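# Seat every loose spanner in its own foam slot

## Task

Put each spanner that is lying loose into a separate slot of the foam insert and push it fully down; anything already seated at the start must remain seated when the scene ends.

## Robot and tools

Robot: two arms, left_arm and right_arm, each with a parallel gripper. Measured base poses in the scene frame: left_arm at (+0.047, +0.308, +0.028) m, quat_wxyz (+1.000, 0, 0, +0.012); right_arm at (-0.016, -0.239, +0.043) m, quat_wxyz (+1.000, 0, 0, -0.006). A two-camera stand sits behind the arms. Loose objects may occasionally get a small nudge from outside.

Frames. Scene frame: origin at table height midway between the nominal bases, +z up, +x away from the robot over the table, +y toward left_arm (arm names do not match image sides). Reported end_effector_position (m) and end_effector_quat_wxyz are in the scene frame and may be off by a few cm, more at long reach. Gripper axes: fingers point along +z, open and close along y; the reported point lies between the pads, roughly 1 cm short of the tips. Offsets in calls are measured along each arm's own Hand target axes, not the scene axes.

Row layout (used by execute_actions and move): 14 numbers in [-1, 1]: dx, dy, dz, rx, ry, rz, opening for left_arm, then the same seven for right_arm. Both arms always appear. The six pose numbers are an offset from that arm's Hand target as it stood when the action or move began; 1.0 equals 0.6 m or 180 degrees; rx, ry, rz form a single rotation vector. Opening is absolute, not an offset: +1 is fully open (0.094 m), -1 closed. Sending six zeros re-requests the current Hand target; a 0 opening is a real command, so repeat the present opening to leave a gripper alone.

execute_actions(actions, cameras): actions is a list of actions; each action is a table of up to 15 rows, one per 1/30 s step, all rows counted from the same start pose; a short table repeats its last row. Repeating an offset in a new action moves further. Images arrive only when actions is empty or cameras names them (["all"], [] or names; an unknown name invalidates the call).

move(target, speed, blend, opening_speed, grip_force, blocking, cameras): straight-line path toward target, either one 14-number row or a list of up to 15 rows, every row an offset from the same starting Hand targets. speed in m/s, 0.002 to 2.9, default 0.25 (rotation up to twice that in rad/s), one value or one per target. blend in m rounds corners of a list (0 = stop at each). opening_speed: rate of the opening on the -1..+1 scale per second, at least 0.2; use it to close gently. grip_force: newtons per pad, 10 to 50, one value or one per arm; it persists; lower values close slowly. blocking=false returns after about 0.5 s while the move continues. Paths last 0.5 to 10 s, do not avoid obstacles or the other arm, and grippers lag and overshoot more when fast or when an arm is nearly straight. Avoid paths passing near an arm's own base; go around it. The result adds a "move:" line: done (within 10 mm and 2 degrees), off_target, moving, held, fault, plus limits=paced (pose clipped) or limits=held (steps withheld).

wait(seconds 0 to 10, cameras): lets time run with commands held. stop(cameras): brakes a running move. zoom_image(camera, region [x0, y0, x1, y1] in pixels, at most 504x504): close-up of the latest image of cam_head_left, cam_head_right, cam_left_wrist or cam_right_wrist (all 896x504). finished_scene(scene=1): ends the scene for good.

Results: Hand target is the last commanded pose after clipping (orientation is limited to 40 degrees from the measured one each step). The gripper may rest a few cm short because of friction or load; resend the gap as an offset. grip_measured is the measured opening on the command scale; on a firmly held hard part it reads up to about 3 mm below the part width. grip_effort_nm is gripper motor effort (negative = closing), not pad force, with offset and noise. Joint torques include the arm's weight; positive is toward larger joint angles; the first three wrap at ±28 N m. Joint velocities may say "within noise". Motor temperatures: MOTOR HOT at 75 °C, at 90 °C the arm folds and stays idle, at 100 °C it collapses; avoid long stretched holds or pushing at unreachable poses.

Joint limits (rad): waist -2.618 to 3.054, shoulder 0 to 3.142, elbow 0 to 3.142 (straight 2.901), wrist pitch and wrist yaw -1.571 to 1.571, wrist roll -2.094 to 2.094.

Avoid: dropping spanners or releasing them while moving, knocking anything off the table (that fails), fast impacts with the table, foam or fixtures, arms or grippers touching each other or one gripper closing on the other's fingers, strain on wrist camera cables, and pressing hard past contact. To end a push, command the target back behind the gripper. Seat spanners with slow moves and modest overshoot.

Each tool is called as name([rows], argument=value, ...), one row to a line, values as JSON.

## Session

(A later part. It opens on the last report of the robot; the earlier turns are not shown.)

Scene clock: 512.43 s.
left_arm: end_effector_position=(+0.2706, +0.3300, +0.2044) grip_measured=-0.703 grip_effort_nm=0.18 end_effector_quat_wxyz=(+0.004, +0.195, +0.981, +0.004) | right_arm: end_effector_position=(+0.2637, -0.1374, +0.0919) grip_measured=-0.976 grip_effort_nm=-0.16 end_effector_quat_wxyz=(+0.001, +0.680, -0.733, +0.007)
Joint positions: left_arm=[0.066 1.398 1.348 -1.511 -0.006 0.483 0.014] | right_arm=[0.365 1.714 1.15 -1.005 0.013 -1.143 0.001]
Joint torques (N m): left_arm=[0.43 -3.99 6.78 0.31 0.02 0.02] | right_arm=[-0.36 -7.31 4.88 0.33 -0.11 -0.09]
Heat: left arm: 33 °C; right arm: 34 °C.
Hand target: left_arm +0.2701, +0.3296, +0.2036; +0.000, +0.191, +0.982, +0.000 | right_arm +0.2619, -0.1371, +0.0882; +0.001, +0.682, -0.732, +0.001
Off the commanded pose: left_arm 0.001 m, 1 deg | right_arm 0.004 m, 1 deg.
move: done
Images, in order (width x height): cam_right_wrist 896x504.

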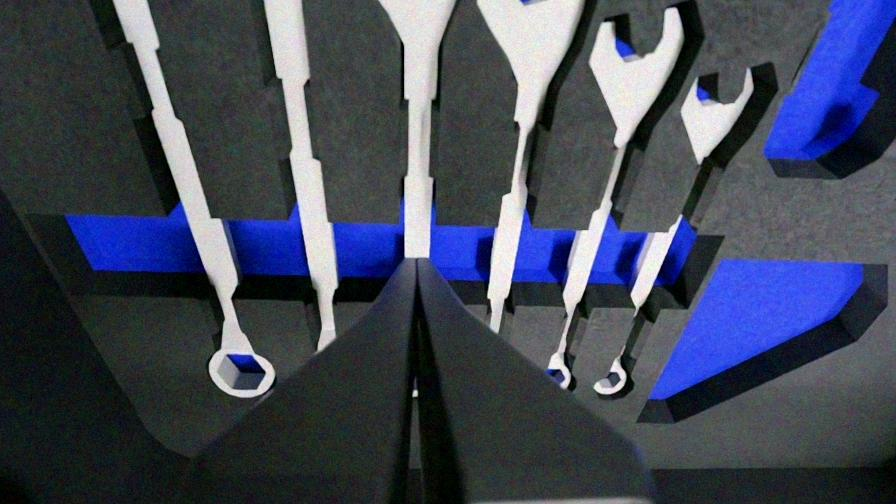

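Perfect alignment; press the shaft.

move(target=[0,0,0,0,0,0,-0.7,0,0,0.062,0,0,0,-0.98], speed=0.06, cameras=["cam_right_wrist"])

zoom_image(camera="cam_right_wrist", region=[340, 0, 500, 270])

Scene clock: 513.57 s.
left_arm: end_effector_position=(+0.2706, +0.3300, +0.2044) grip_measured=-0.703 grip_effort_nm=0.18 end_effector_quat_wxyz=(+0.004, +0.195, +0.981, +0.004) | right_arm: end_effector_position=(+0.2611, -0.1383, +0.0780) grip_measured=-0.976 grip_effort_nm=-0.16 end_effector_quat_wxyz=(+0.000, +0.680, -0.733, +0.007)
Joint positions: left_arm=[0.066 1.398 1.348 -1.511 -0.006 0.483 0.014] | right_arm=[0.365 1.719 1.098 -0.944 0.013 -1.143 0.001]
Joint torques (N m): left_arm=[0.23 -3.77 6.83 0.34 0.02 -0.05] | right_arm=[-0.38 -3.36 1.31 1.29 -0.11 -0.11]
Heat: left arm: 33 °C; right arm: 34 °C.
Hand target: left_arm +0.2701, +0.3296, +0.2036; +0.000, +0.191, +0.982, +0.000 | right_arm +0.2620, -0.1372, +0.0510; +0.001, +0.682, -0.732, +0.001
Off the commanded pose: left_arm 0.001 m, 1 deg | right_arm 0.027 m, 1 deg.
move: off_target (right_arm)
Images, in order (width x height): cam_right_wrist 896x504.

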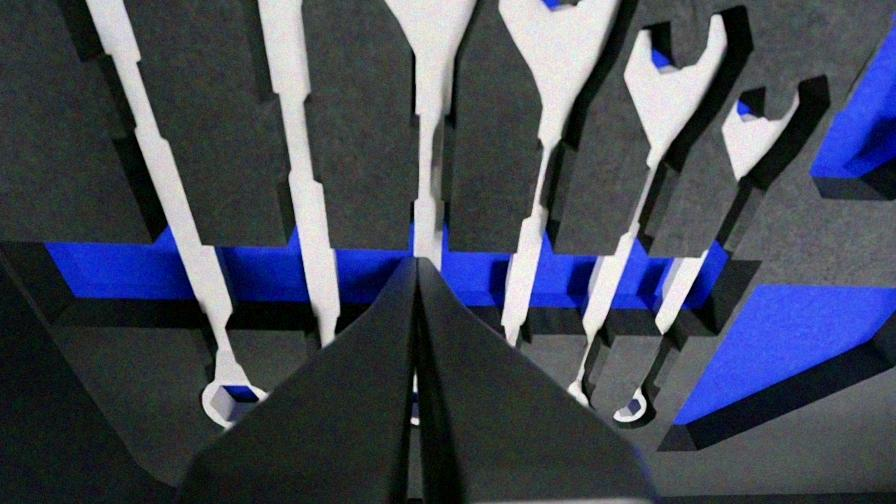

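Scaled by 1.867 from the camera's 896x504 image, which has a finer 1280x720 frame.

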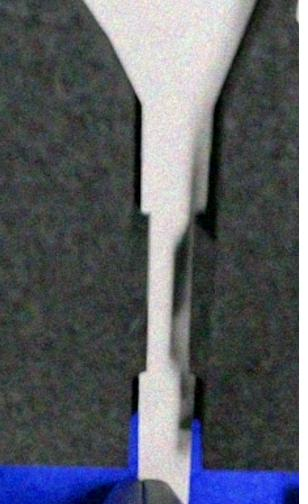

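move([
  [0,0,0,0,0,0,-0.7,0,0,-0.07,0,0,0,-0.98],
  [0,0,0,0,0,0,-0.7,0.092,-0.002,-0.09,0,0,0,-0.98],
  [0,0,0,0,0,0,-0.7,0.088,-0.002,-0.062,0,0,0,-0.98],
], speed=[0.1,0.12,0.08], blend=[0.01,0,0], cameras=["cam_right_wrist"])

zoom_image(camera="cam_right_wrist", region=[340, 120, 540, 320])

Scene clock: 515.97 s.
left_arm: end_effector_position=(+0.2706, +0.3300, +0.2044) grip_measured=-0.703 grip_effort_nm=0.18 end_effector_quat_wxyz=(+0.004, +0.195, +0.981, +0.004) | right_arm: end_effector_position=(+0.2613, -0.1921, +0.0910) grip_measured=-0.976 grip_effort_nm=-0.16 end_effector_quat_wxyz=(+0.002, +0.679, -0.734, +0.004)
Joint positions: left_arm=[0.066 1.398 1.348 -1.511 -0.006 0.483 0.014] | right_arm=[0.182 1.657 1.083 -0.996 0.009 -1.322 0.001]
Joint velocities: left_arm=[within noise] | right_arm=[0.007 0.002 0.007 0.051 0.037 -0.154 0]
Joint torques (N m): left_arm=[0.28 -3.92 6.98 0.29 -0.01 -0.04] | right_arm=[0.43 -7.02 4.9 0.28 -0.07 -0.04]
Heat: left arm: 33 °C; right arm: 34 °C.
Hand target: left_arm +0.2701, +0.3296, +0.2036; +0.000, +0.191, +0.982, +0.000 | right_arm +0.2594, -0.1899, +0.0885; +0.001, +0.682, -0.732, +0.001
Off the commanded pose: left_arm 0.001 m, 1 deg | right_arm 0.004 m, 1 deg.
move: done
Images, in order (width x height): cam_right_wrist 896x504.

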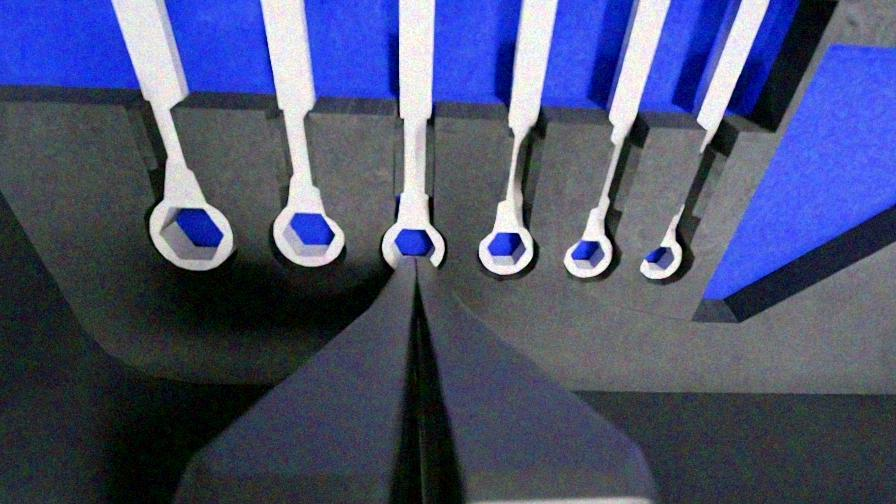

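Scaled by 2.520 from the camera's 896x504 image, which has a finer 1280x720 frame.

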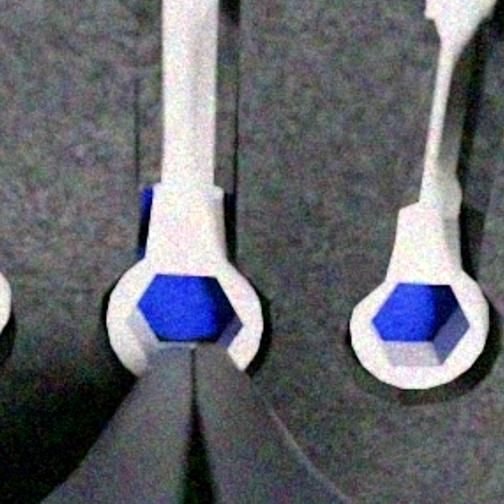

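move([
  [0,0,0,0,0,0,-0.7,-0.008,0,-0.006,0,0,0,-0.98],
  [0,0,0,0,0,0,-0.7,-0.008,0.0015,0.03,0,0,0,-0.98],
], speed=0.06, cameras=["cam_right_wrist"])

zoom_image(camera="cam_right_wrist", region=[340, 120, 540, 320])

Scene clock: 517.53 s.
left_arm: end_effector_position=(+0.2706, +0.3300, +0.2044) grip_measured=-0.703 grip_effort_nm=0.18 end_effector_quat_wxyz=(+0.004, +0.195, +0.981, +0.004) | right_arm: end_effector_position=(+0.2620, -0.1883, +0.0843) grip_measured=-0.976 grip_effort_nm=-0.16 end_effector_quat_wxyz=(-0.002, +0.680, -0.733, +0.007)
Joint positions: left_arm=[0.066 1.398 1.348 -1.511 -0.006 0.483 0.014] | right_arm=[0.195 1.66 1.058 -0.957 0.01 -1.311 0.001]
Joint torques (N m): left_arm=[0.23 -3.97 6.8 0.34 0.03 -0.06] | right_arm=[0.79 -5.11 3 0.72 -0.08 0.02]
Heat: left arm: 33 °C; right arm: 33 °C.
Hand target: left_arm +0.2701, +0.3296, +0.2036; +0.000, +0.191, +0.982, +0.000 | right_arm +0.2589, -0.1850, +0.0705; +0.001, +0.682, -0.732, +0.001
Off the commanded pose: left_arm 0.001 m, 1 deg | right_arm 0.015 m, 1 deg.
move: off_target (right_arm)
Images, in order (width x height): cam_right_wrist 896x504.

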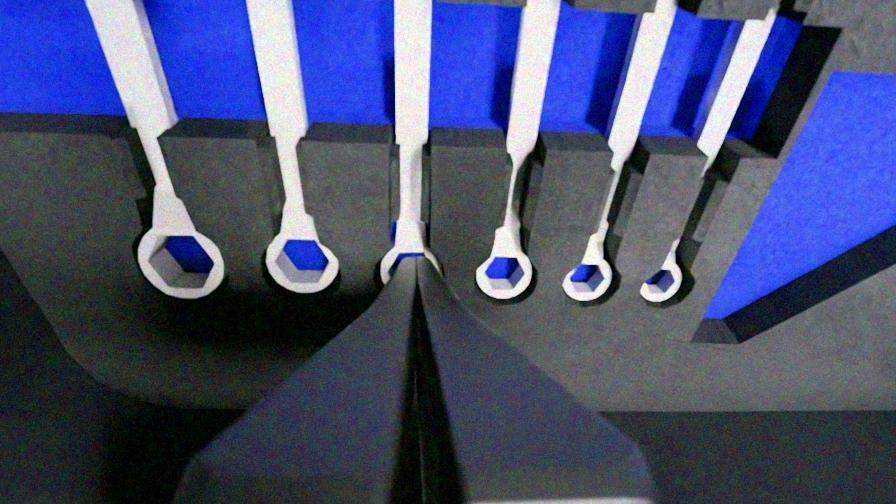

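Scaled by 2.520 from the camera's 896x504 image, which has a finer 1280x720 frame.

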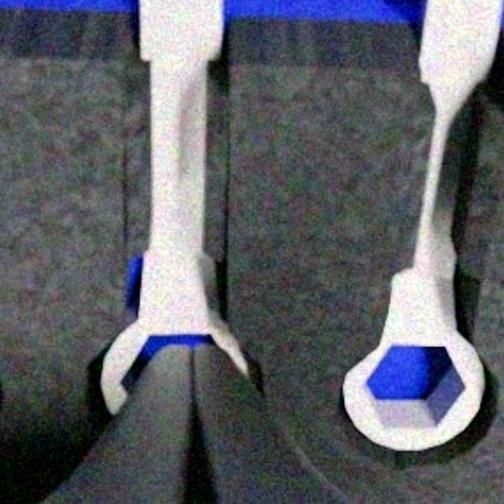

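move([
  [0,0,0,0,0,0,-0.7,0,0.0,0.02,0,0,0,-0.98],
  [0,0,0,0,0,0,-0.7,0,0.0,0.034,0,0,0,-0.98],
], speed=0.05, cameras=["cam_right_wrist"])

zoom_image(camera="cam_right_wrist", region=[340, 120, 540, 320])

Scene clock: 519.00 s.
left_arm: end_effector_position=(+0.2706, +0.3300, +0.2044) grip_measured=-0.703 grip_effort_nm=0.18 end_effector_quat_wxyz=(+0.004, +0.195, +0.981, +0.004) | right_arm: end_effector_position=(+0.2631, -0.1899, +0.0805) grip_measured=-0.976 grip_effort_nm=-0.16 end_effector_quat_wxyz=(-0.006, +0.679, -0.733, +0.016)
Joint positions: left_arm=[0.066 1.398 1.348 -1.511 -0.006 0.483 0.014] | right_arm=[0.195 1.654 1.035 -0.924 0.02 -1.311 0.001]
Joint torques (N m): left_arm=[0.38 -3.82 6.78 0.29 0.01 -0.01] | right_arm=[0.7 -2.17 0.69 1.29 -0.17 0.02]
Heat: left arm: 33 °C; right arm: 33 °C.
Hand target: left_arm +0.2701, +0.3296, +0.2036; +0.000, +0.191, +0.982, +0.000 | right_arm +0.2590, -0.1851, +0.0500; +0.001, +0.682, -0.732, +0.001
Off the commanded pose: left_arm 0.001 m, 1 deg | right_arm 0.031 m, 2 deg.
move: off_target (right_arm)
Images, in order (width x height): cam_right_wrist 896x504.

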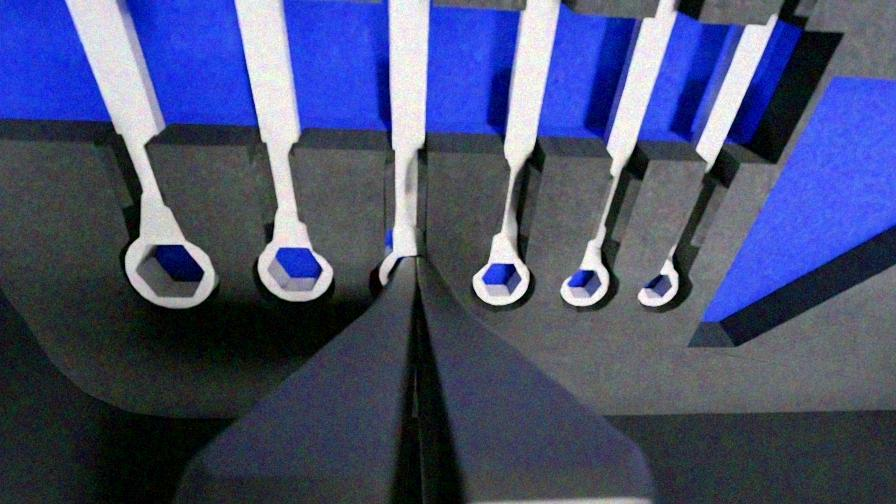

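Scaled by 2.520 from the camera's 896x504 image, which has a finer 1280x720 frame.

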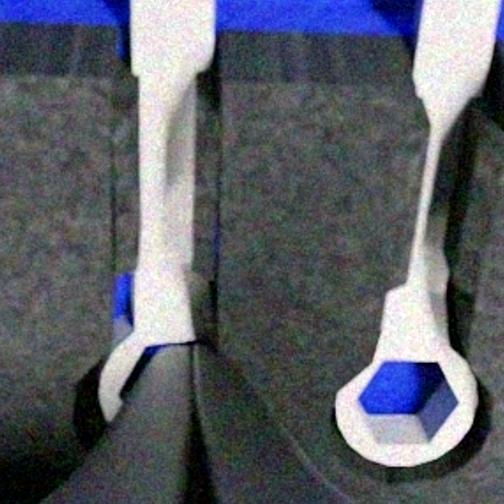

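move([
  [0,0,0,0,0,0,-0.7,0,0,-0.05,0,0,0,-0.98],
  [0,0,0,0,0,0,-0.7,0.0,0.0,-0.12,0,0,0,-0.98],
], speed=[0.1,0.15], blend=[0.01,0], cameras=["cam_right_wrist"])

zoom_image(camera="cam_right_wrist", region=[160, 100, 420, 300])

zoom_image(camera="cam_right_wrist", region=[380, 100, 640, 300])

Scene clock: 520.63 s.
left_arm: end_effector_position=(+0.2706, +0.3300, +0.2044) grip_measured=-0.703 grip_effort_nm=0.18 end_effector_quat_wxyz=(+0.004, +0.195, +0.981, +0.004) | right_arm: end_effector_position=(+0.2540, -0.1913, +0.1103) grip_measured=-0.977 grip_effort_nm=-0.16 end_effector_quat_wxyz=(+0.019, +0.680, -0.733, -0.001)
Joint positions: left_arm=[0.066 1.398 1.348 -1.511 -0.006 0.483 0.014] | right_arm=[0.195 1.641 1.145 -1.109 0.018 -1.311 0.001]
Joint torques (N m): left_arm=[0.38 -3.89 6.78 0.3 0.03 0.02] | right_arm=[0.83 -8.72 8.32 -0.02 -0.16 0.02]
Heat: left arm: 33 °C; right arm: 33 °C.
Hand target: left_arm +0.2701, +0.3296, +0.2036; +0.000, +0.191, +0.982, +0.000 | right_arm +0.2589, -0.1849, +0.1221; +0.001, +0.682, -0.732, +0.001
Off the commanded pose: left_arm 0.001 m, 1 deg | right_arm 0.014 m, 2 deg.
move: off_target (right_arm)
Images, in order (width x height): cam_right_wrist 896x504.

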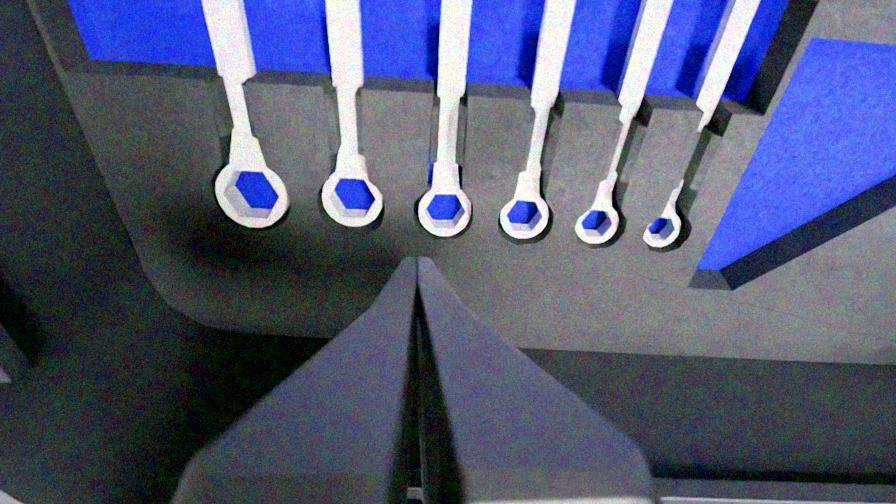

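Scaled by 1.938 from the camera's 896x504 image, which has a finer 1280x720 frame.

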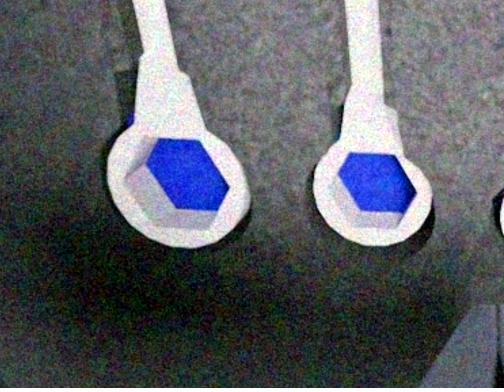

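Scaled by 1.938 from the camera's 896x504 image, which has a finer 1280x720 frame.

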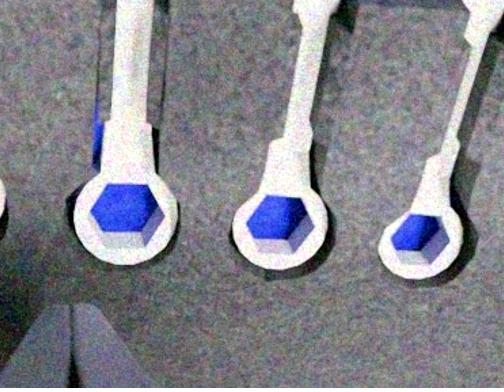

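move([
  [0,0,0,0,0,0,-0.7,-0.006,0.0442,0.02,0,0,0,-0.98],
  [0,0,0,0,0,0,-0.7,-0.006,0.0442,0.055,0,0,0,-0.98],
], speed=[0.12,0.08], cameras=["cam_right_wrist"])

zoom_image(camera="cam_right_wrist", region=[300, 120, 500, 320])

Scene clock: 523.00 s.
left_arm: end_effector_position=(+0.2706, +0.3300, +0.2044) grip_measured=-0.703 grip_effort_nm=0.18 end_effector_quat_wxyz=(+0.004, +0.195, +0.981, +0.004) | right_arm: end_effector_position=(+0.2350, -0.1835, +0.0920) grip_measured=-0.977 grip_effort_nm=-0.16 end_effector_quat_wxyz=(+0.004, +0.680, -0.733, +0.008)
Joint positions: left_arm=[0.066 1.398 1.348 -1.511 -0.006 0.483 0.014] | right_arm=[0.237 1.565 0.99 -0.996 0.017 -1.27 0.001]
Joint torques (N m): left_arm=[0.18 -3.96 7.02 0.33 0.04 0] | right_arm=[0.66 -5.97 4.9 0.31 -0.15 0.04]
Heat: left arm: 33 °C; right arm: 33 °C.
Hand target: left_arm +0.2701, +0.3296, +0.2036; +0.000, +0.191, +0.982, +0.000 | right_arm +0.2327, -0.1795, +0.0890; +0.001, +0.682, -0.732, +0.001
Off the commanded pose: left_arm 0.001 m, 1 deg | right_arm 0.005 m, 1 deg.
move: done
Images, in order (width x height): cam_right_wrist 896x504.

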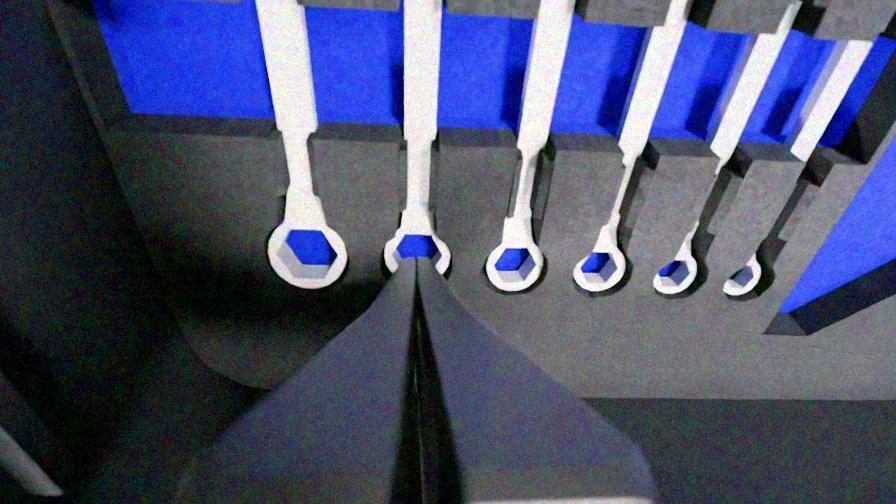

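Scaled by 2.520 from the camera's 896x504 image, which has a finer 1280x720 frame.

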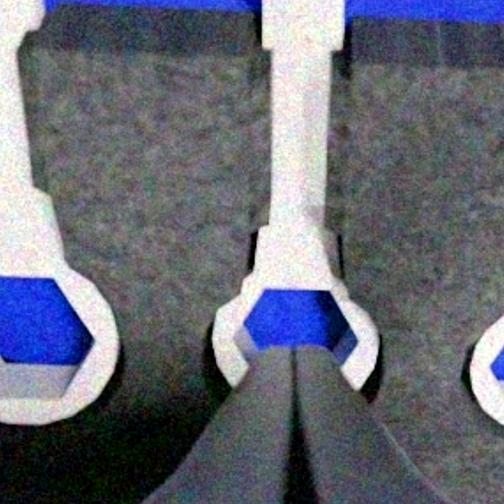

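move([
  [0,0,0,0,0,0,-0.7,0,-0.001,0.03,0,0,0,-0.98],
  [0,0,0,0,0,0,-0.7,0,0,0.055,0,0,0,-0.98],
], speed=[0.06,0.05], cameras=["cam_right_wrist"])

zoom_image(camera="cam_right_wrist", region=[300, 120, 500, 320])

Scene clock: 524.43 s.
left_arm: end_effector_position=(+0.2706, +0.3300, +0.2044) grip_measured=-0.703 grip_effort_nm=0.18 end_effector_quat_wxyz=(+0.004, +0.195, +0.981, +0.004) | right_arm: end_effector_position=(+0.2346, -0.1841, +0.0807) grip_measured=-0.977 grip_effort_nm=-0.16 end_effector_quat_wxyz=(+0.000, +0.680, -0.733, +0.011)
Joint positions: left_arm=[0.066 1.398 1.348 -1.511 -0.006 0.483 0.014] | right_arm=[0.237 1.57 0.948 -0.938 0.02 -1.27 0.001]
Joint torques (N m): left_arm=[0.23 -3.92 6.84 0.32 0.02 -0.01] | right_arm=[0.58 -2.44 1.02 1.23 -0.18 0.03]
Heat: left arm: 33 °C; right arm: 33 °C.
Hand target: left_arm +0.2701, +0.3296, +0.2036; +0.000, +0.191, +0.982, +0.000 | right_arm +0.2326, -0.1796, +0.0560; +0.001, +0.682, -0.732, +0.001
Off the commanded pose: left_arm 0.001 m, 1 deg | right_arm 0.025 m, 1 deg.
move: off_target (right_arm)
Images, in order (width x height): cam_right_wrist 896x504.

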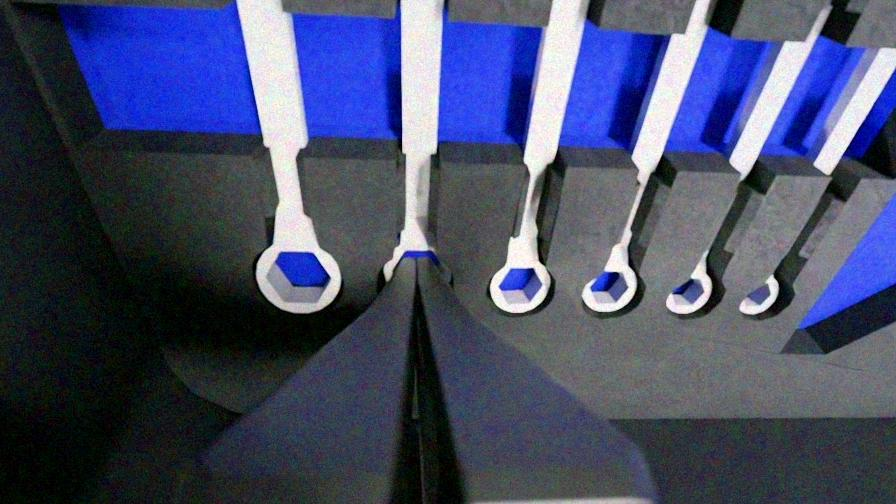

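Scaled by 2.520 from the camera's 896x504 image, which has a finer 1280x720 frame.

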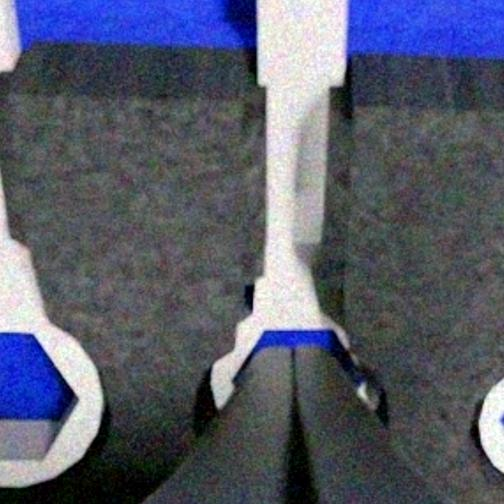

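move([
  [0,0,0,0,0,0,-0.7,0,0,-0.075,0,0,0,-0.98],
  [0,0,0,0,0,0,-0.7,0.0007,0.048,-0.065,0,0,0,-0.98],
], speed=[0.08,0.08], cameras=["cam_right_wrist"])

Scene clock: 527.00 s.
left_arm: end_effector_position=(+0.2706, +0.3300, +0.2044) grip_measured=-0.703 grip_effort_nm=0.18 end_effector_quat_wxyz=(+0.004, +0.195, +0.981, +0.004) | right_arm: end_effector_position=(+0.2068, -0.1818, +0.0934) grip_measured=-0.977 grip_effort_nm=-0.16 end_effector_quat_wxyz=(+0.010, +0.680, -0.733, +0.004)
Joint positions: left_arm=[0.066 1.398 1.348 -1.511 -0.006 0.483 0.014] | right_arm=[0.273 1.473 0.909 -1.022 0.017 -1.235 0.001]
Joint torques (N m): left_arm=[0.24 -3.93 6.79 0.3 0.05 -0.01] | right_arm=[0.65 -7.05 4.88 0.2 -0.14 0.01]
Heat: left arm: 33 °C; right arm: 33 °C.
Hand target: left_arm +0.2701, +0.3296, +0.2036; +0.000, +0.191, +0.982, +0.000 | right_arm +0.2040, -0.1780, +0.0950; +0.001, +0.681, -0.732, +0.001
Off the commanded pose: left_arm 0.001 m, 1 deg | right_arm 0.005 m, 1 deg.
move: done
Images, in order (width x height): cam_right_wrist 896x504.

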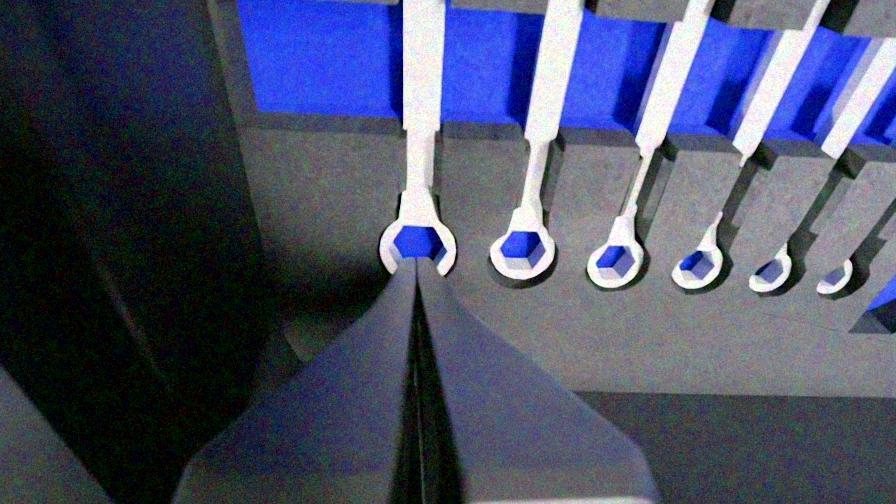

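zoom_image(camera="cam_right_wrist", region=[340, 100, 700, 310])

zoom_image(camera="cam_right_wrist", region=[560, 100, 896, 310])

Scaled by 1.400 from the camera's 896x504 image, which has a finer 1280x720 frame.

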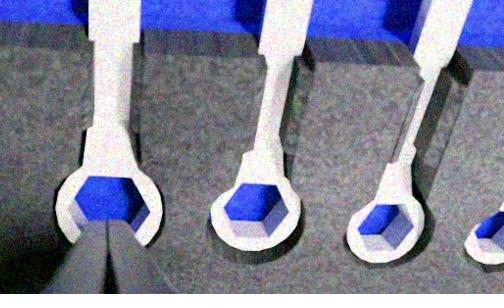

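Scaled by 1.500 from the camera's 896x504 image, which has a finer 1280x720 frame.

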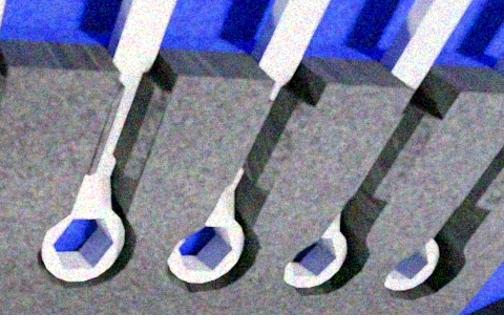

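move([
  [0,0,0,0,0,0,-0.7,-0.005,0,0.02,0,0,0,-0.98],
  [0,0,0,0,0,0,-0.7,-0.005,0,0.065,0,0,0,-0.98],
], speed=[0.05,0.05], cameras=["cam_right_wrist"])

Scene clock: 528.90 s.
left_arm: end_effector_position=(+0.2706, +0.3300, +0.2044) grip_measured=-0.703 grip_effort_nm=0.18 end_effector_quat_wxyz=(+0.004, +0.195, +0.981, +0.004) | right_arm: end_effector_position=(+0.2061, -0.1781, +0.0834) grip_measured=-0.977 grip_effort_nm=-0.17 end_effector_quat_wxyz=(+0.001, +0.680, -0.733, +0.006)
Joint positions: left_arm=[0.066 1.398 1.348 -1.511 -0.006 0.483 0.014] | right_arm=[0.285 1.47 0.865 -0.962 0.012 -1.223 0.001]
Joint torques (N m): left_arm=[0.21 -3.88 6.79 0.3 0.03 -0.06] | right_arm=[0.65 -1.78 -0.27 1.42 -0.1 0.03]
Heat: left arm: 33 °C; right arm: 33 °C.
Hand target: left_arm +0.2701, +0.3296, +0.2036; +0.000, +0.191, +0.982, +0.000 | right_arm +0.2042, -0.1750, +0.0561; +0.001, +0.682, -0.732, +0.001
Off the commanded pose: left_arm 0.001 m, 1 deg | right_arm 0.028 m, 1 deg.
move: off_target (right_arm)
Images, in order (width x height): cam_right_wrist 896x504.

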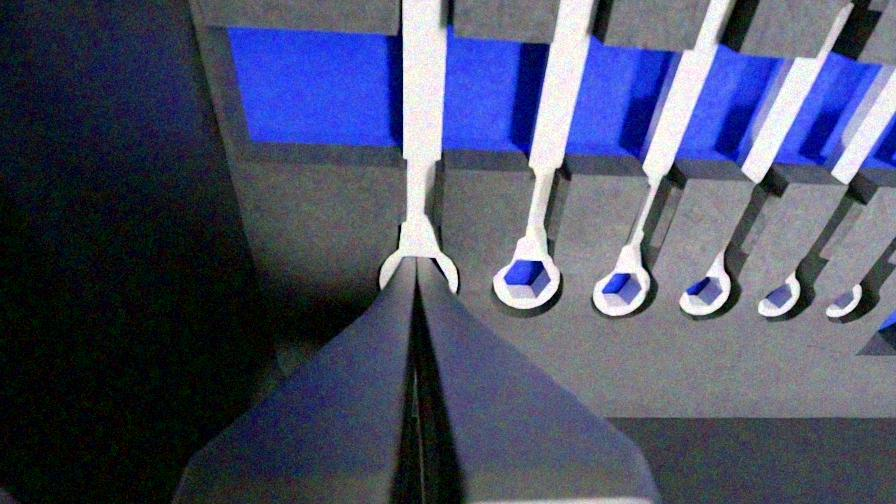

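move(target=[0,0,0,0,0,0,-0.7,0,0,0.02,0,0,0,-0.98], speed=0.05)

Scene clock: 529.70 s.
left_arm: end_effector_position=(+0.2706, +0.3300, +0.2044) grip_measured=-0.703 grip_effort_nm=0.18 end_effector_quat_wxyz=(+0.004, +0.195, +0.981, +0.004) | right_arm: end_effector_position=(+0.2051, -0.1784, +0.0821) grip_measured=-0.977 grip_effort_nm=-0.16 end_effector_quat_wxyz=(-0.001, +0.680, -0.733, +0.007)
Joint positions: left_arm=[0.066 1.398 1.348 -1.511 -0.006 0.483 0.014] | right_arm=[0.285 1.463 0.854 -0.953 0.012 -1.223 0.001]
Joint torques (N m): left_arm=[0.28 -3.84 6.83 0.36 0.02 -0.01] | right_arm=[0.59 -0.05 -2.07 1.83 -0.1 0.03]
Heat: left arm: 33 °C; right arm: 33 °C.
Hand target: left_arm +0.2701, +0.3296, +0.2036; +0.000, +0.191, +0.982, +0.000 | right_arm +0.2041, -0.1751, +0.0440; +0.001, +0.682, -0.732, +0.001
Off the commanded pose: left_arm 0.001 m, 1 deg | right_arm 0.038 m, 1 deg.
move: off_target (right_arm)

move([
  [0,0,0,0,0,0,-0.7,0,0,-0.095,0,0,0,-0.98],
  [0,0,0,0,0,0,-0.7,0,0.09,-0.14,0,0,0,-0.98],
], speed=[0.08,0.12], cameras=["all"])

Scene clock: 532.07 s.
left_arm: end_effector_position=(+0.2706, +0.3300, +0.2044) grip_measured=-0.703 grip_effort_nm=0.18 end_effector_quat_wxyz=(+0.004, +0.195, +0.981, +0.004) | right_arm: end_effector_position=(+0.1743, -0.1684, +0.1302) grip_measured=-0.977 grip_effort_nm=-0.15 end_effector_quat_wxyz=(-0.030, +0.679, -0.733, +0.024)
Joint positions: left_arm=[0.066 1.398 1.348 -1.511 -0.006 0.483 0.014] | right_arm=[0.383 1.239 0.877 -1.135 0.024 -1.123 0.001]
Joint torques (N m): left_arm=[0.55 -3.93 6.87 0.35 0.04 -0.05] | right_arm=[1.01 -4.44 5.05 -0.45 -0.21 0.08]
Heat: left arm: 33 °C; right arm: 33 °C.
Hand target: left_arm +0.2701, +0.3296, +0.2036; +0.000, +0.191, +0.982, +0.000 | right_arm +0.1503, -0.1710, +0.1281; +0.001, +0.682, -0.732, +0.001
Off the commanded pose: left_arm 0.001 m, 1 deg | right_arm 0.024 m, 4 deg.
move: off_target (right_arm)

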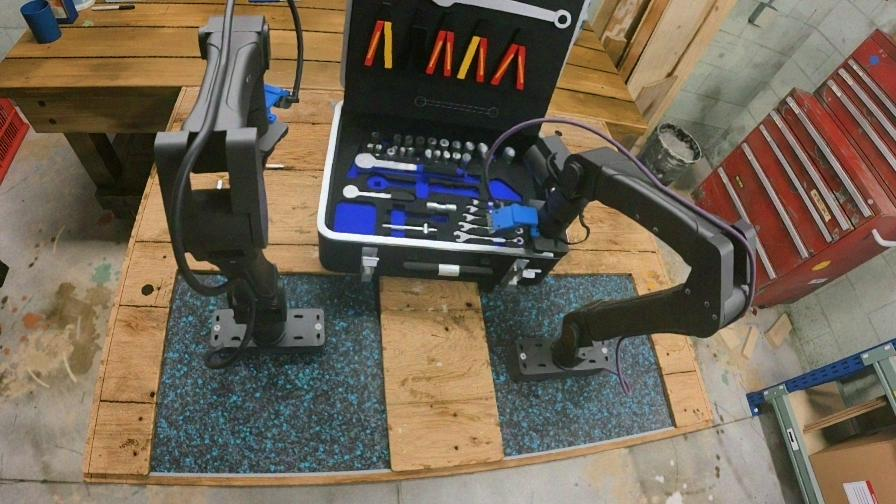

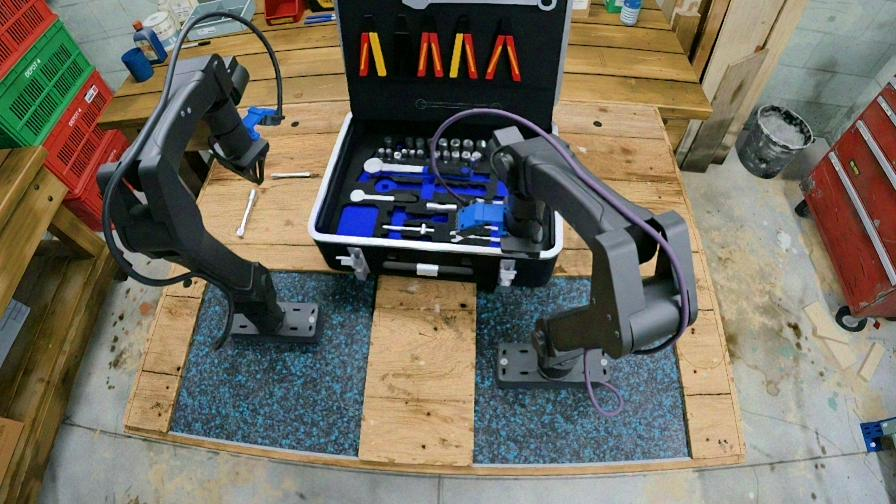

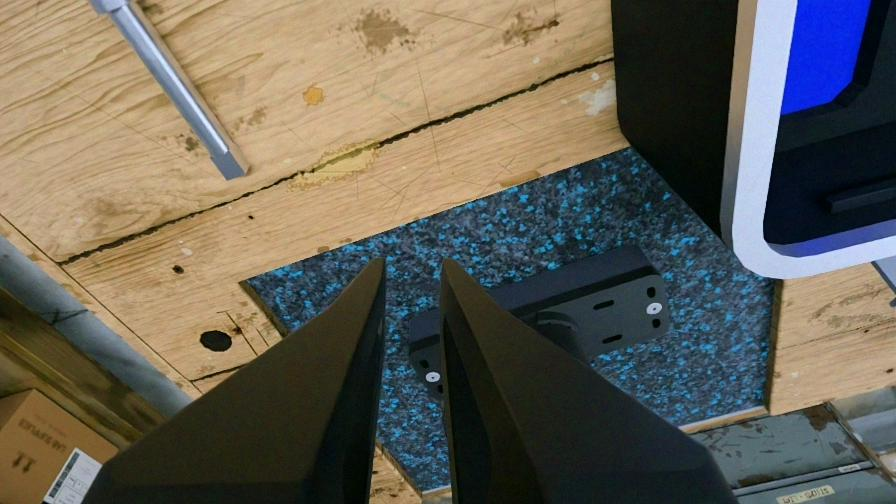

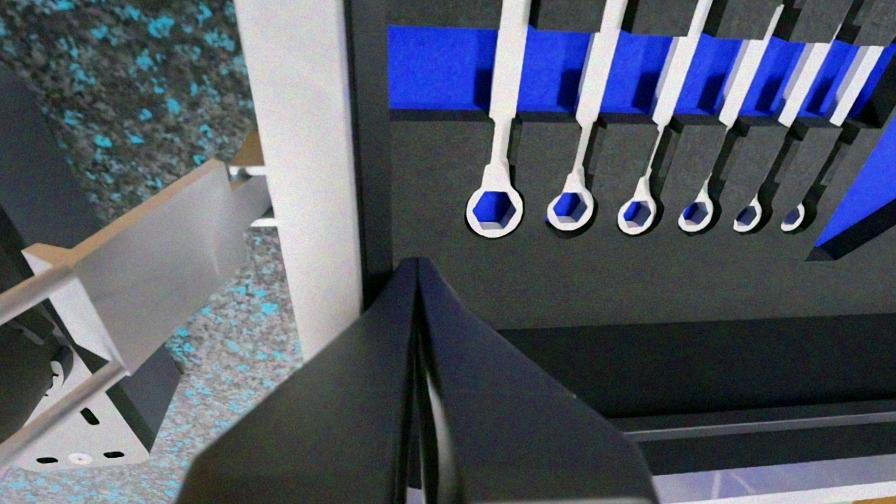

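move([
  [0,0,0,0,0,0,-0.7,0,-0.045,-0.02,0,0,0,-0.98],
  [0,0,0,0,0,0,-0.7,0,-0.045,-0.13,0,0,0,-0.98],
], speed=[0.1,0.12], cameras=["all"])

zoom_image(camera="cam_head_right", region=[200, 120, 360, 260])

Scene clock: 534.40 s.
left_arm: end_effector_position=(+0.2706, +0.3300, +0.2044) grip_measured=-0.703 grip_effort_nm=0.18 end_effector_quat_wxyz=(+0.004, +0.195, +0.981, +0.004) | right_arm: end_effector_position=(+0.1753, -0.1747, +0.2001) grip_measured=-0.977 grip_effort_nm=-0.15 end_effector_quat_wxyz=(+0.008, +0.681, -0.732, +0.006)
Joint positions: left_arm=[0.066 1.398 1.348 -1.511 -0.006 0.483 0.014] | right_arm=[0.346 1.319 1.213 -1.475 0.017 -1.163 0.001]
Joint torques (N m): left_arm=[0.27 -3.59 6.82 0.33 0.01 0] | right_arm=[-0.62 -3.55 8.53 0.06 -0.14 -0.11]
Heat: left arm: 33 °C; right arm: 33 °C.
Hand target: left_arm +0.2701, +0.3296, +0.2036; +0.000, +0.191, +0.982, +0.000 | right_arm +0.1773, -0.1727, +0.2061; +0.001, +0.681, -0.732, +0.001
Off the commanded pose: left_arm 0.001 m, 1 deg | right_arm 0.007 m, 1 deg.
move: done

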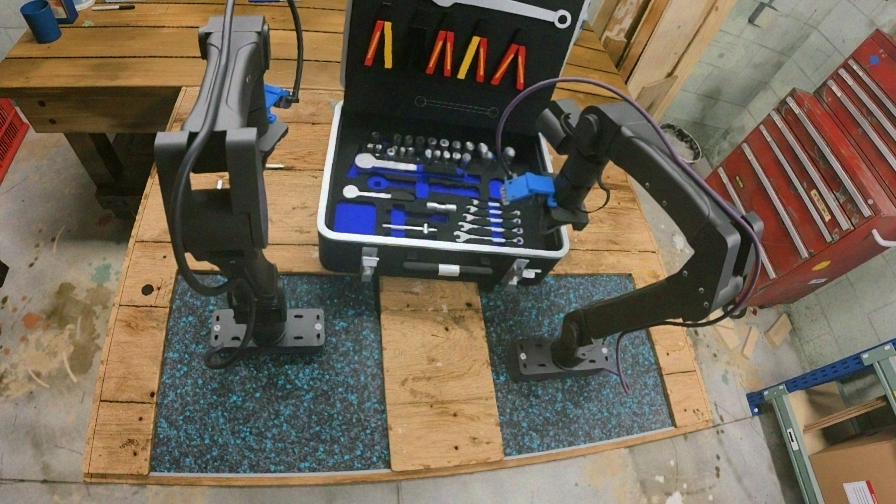

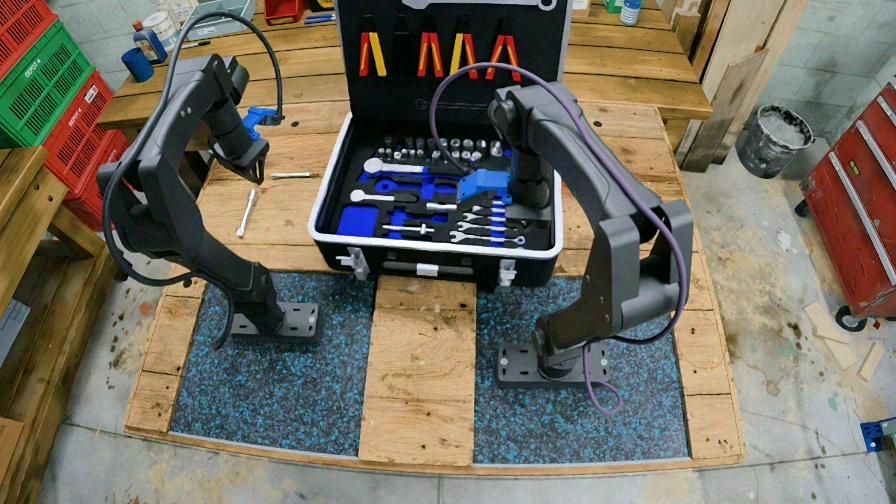

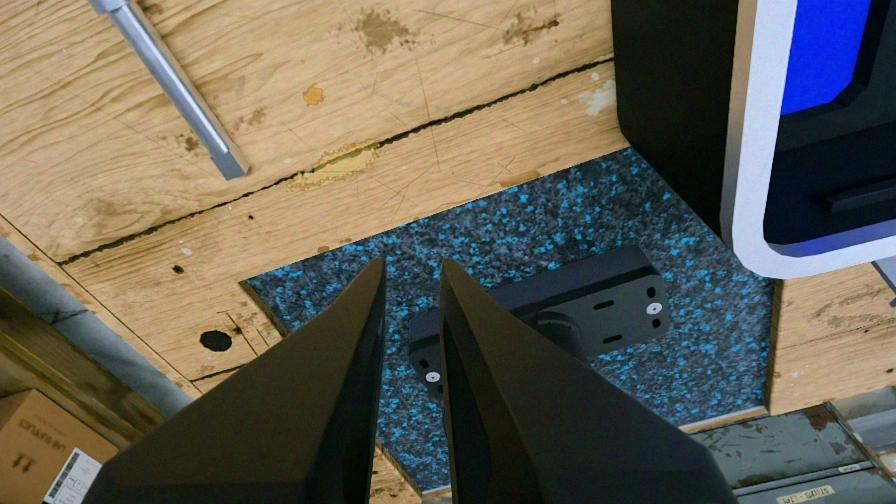

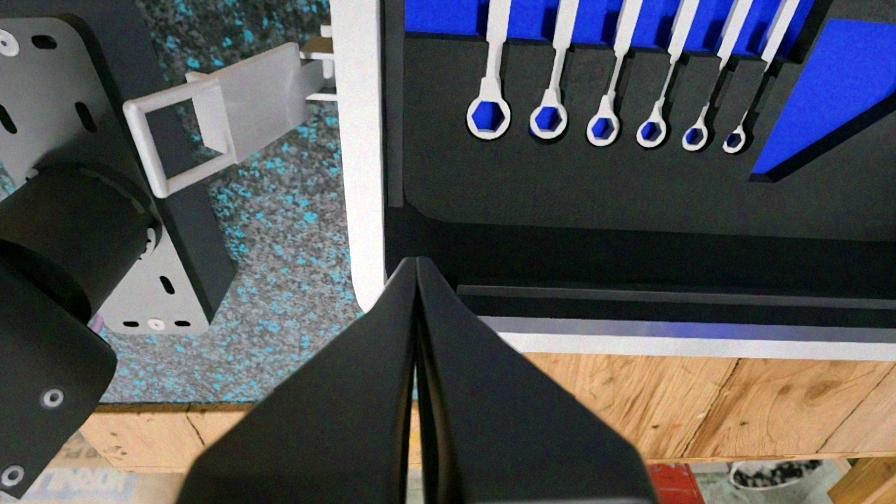

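Scaled by 3.150 from the camera's 896x504 image, which has a finer 1280x720 frame.

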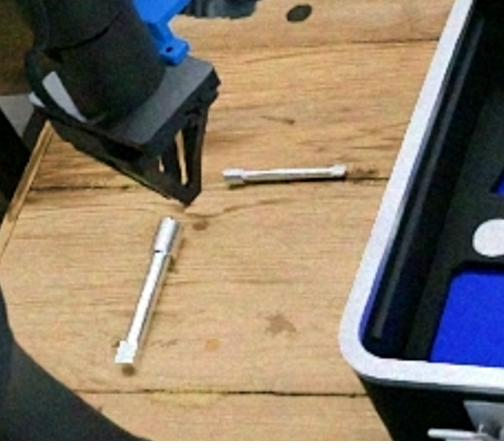

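move(target=[0,0,0,0,0,0,-0.7,-0.14,-0.08,0,0,0,0,-0.98], speed=0.2, cameras=["cam_right_wrist"])

zoom_image(camera="cam_right_wrist", region=[250, 0, 700, 250])

Scene clock: 535.80 s.
left_arm: end_effector_position=(+0.2706, +0.3300, +0.2044) grip_measured=-0.703 grip_effort_nm=0.18 end_effector_quat_wxyz=(+0.004, +0.195, +0.981, +0.004) | right_arm: end_effector_position=(+0.2273, -0.0977, +0.1981) grip_measured=-0.977 grip_effort_nm=-0.15 end_effector_quat_wxyz=(+0.013, +0.682, -0.732, +0.002)
Joint positions: left_arm=[0.066 1.398 1.348 -1.511 -0.006 0.483 0.014] | right_arm=[0.541 1.633 1.488 -1.451 0.009 -0.97 0.001]
Joint torques (N m): left_arm=[0.38 -3.81 6.98 0.34 0.03 -0.03] | right_arm=[0.44 -6.74 9.18 0.06 -0.08 0.03]
Heat: left arm: 33 °C; right arm: 33 °C.
Hand target: left_arm +0.2701, +0.3296, +0.2036; +0.000, +0.191, +0.982, +0.000 | right_arm +0.2311, -0.0923, +0.2058; +0.001, +0.682, -0.732, +0.001
Off the commanded pose: left_arm 0.001 m, 1 deg | right_arm 0.010 m, 1 deg.
move: done
Images, in order (width x height): cam_right_wrist 896x504.

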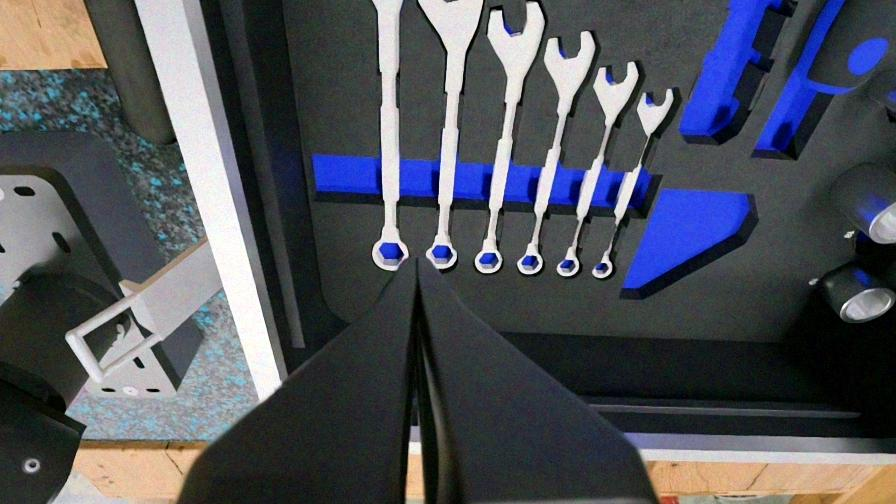

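Scaled by 1.120 from the camera's 896x504 image, which has a finer 1280x720 frame.

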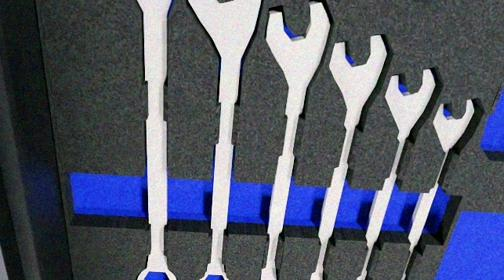

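move(target=[0,0,0,0,0,0,-0.7,-0.10,-0.04,0.12,0,0,0,-0.98], speed=0.15, cameras=["cam_right_wrist"])

zoom_image(camera="cam_right_wrist", region=[250, 0, 500, 200])

zoom_image(camera="cam_right_wrist", region=[450, 0, 750, 250])

Scene clock: 537.27 s.
left_arm: end_effector_position=(+0.2706, +0.3300, +0.2044) grip_measured=-0.703 grip_effort_nm=0.18 end_effector_quat_wxyz=(+0.004, +0.195, +0.981, +0.004) | right_arm: end_effector_position=(+0.2585, -0.0389, +0.1341) grip_measured=-0.977 grip_effort_nm=-0.15 end_effector_quat_wxyz=(+0.007, +0.681, -0.732, +0.004)
Joint positions: left_arm=[0.066 1.398 1.348 -1.511 -0.006 0.483 0.014] | right_arm=[0.644 1.849 1.488 -1.223 0.009 -0.866 0.001]
Joint torques (N m): left_arm=[0.39 -3.93 6.98 0.36 0 0.02] | right_arm=[0.51 -8.88 6.26 0.32 -0.07 0.06]
Heat: left arm: 33 °C; right arm: 33 °C.
Hand target: left_arm +0.2701, +0.3296, +0.2036; +0.000, +0.191, +0.982, +0.000 | right_arm +0.2593, -0.0343, +0.1337; +0.001, +0.682, -0.732, +0.001
Off the commanded pose: left_arm 0.001 m, 1 deg | right_arm 0.005 m, 1 deg.
move: done
Images, in order (width x height): cam_right_wrist 896x504.

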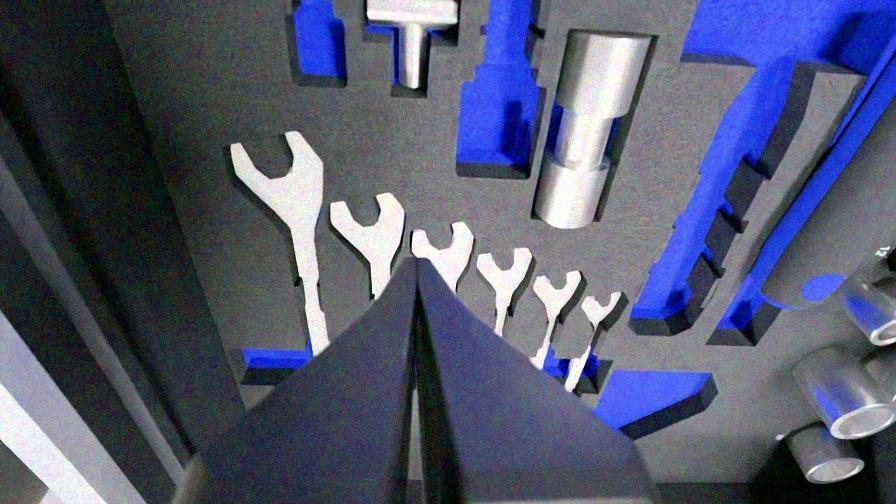

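Scaled by 2.016 from the camera's 896x504 image, which has a finer 1280x720 frame.

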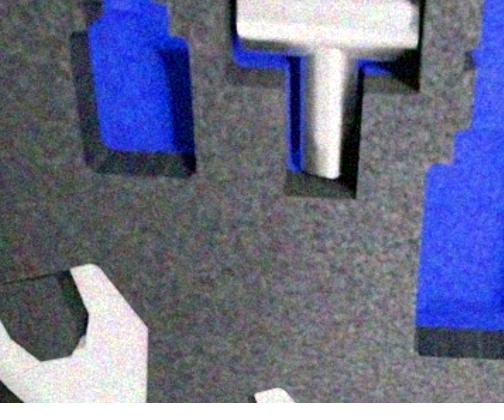

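Scaled by 1.680 from the camera's 896x504 image, which has a finer 1280x720 frame.

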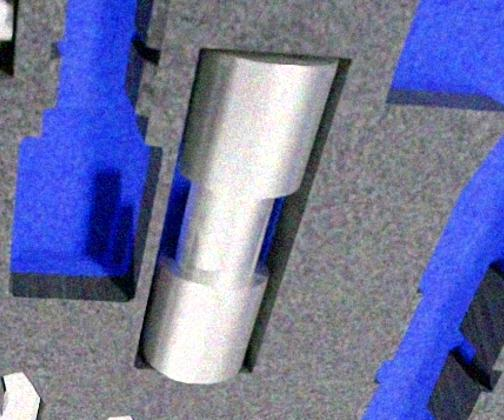

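zoom_image(camera="cam_right_wrist", region=[210, 110, 430, 330])

zoom_image(camera="cam_right_wrist", region=[400, 200, 640, 400])

Scaled by 2.291 from the camera's 896x504 image, which has a finer 1280x720 frame.

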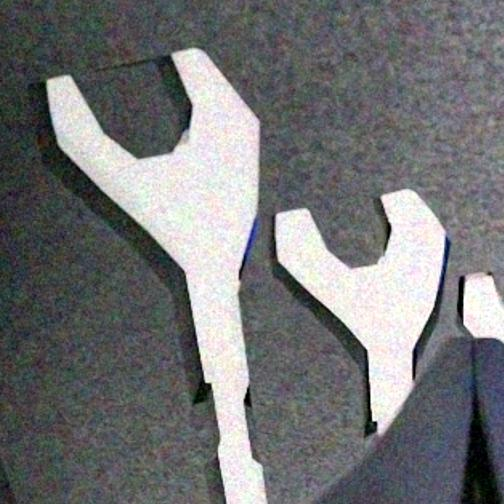

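Scaled by 2.100 from the camera's 896x504 image, which has a finer 1280x720 frame.

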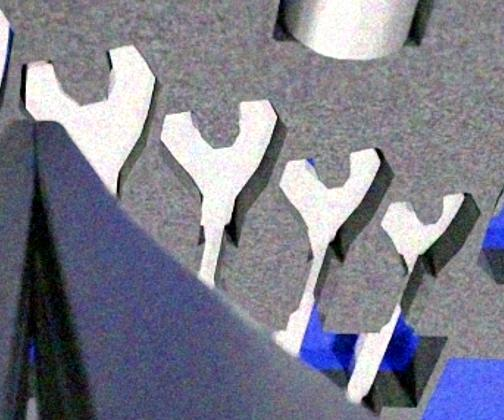

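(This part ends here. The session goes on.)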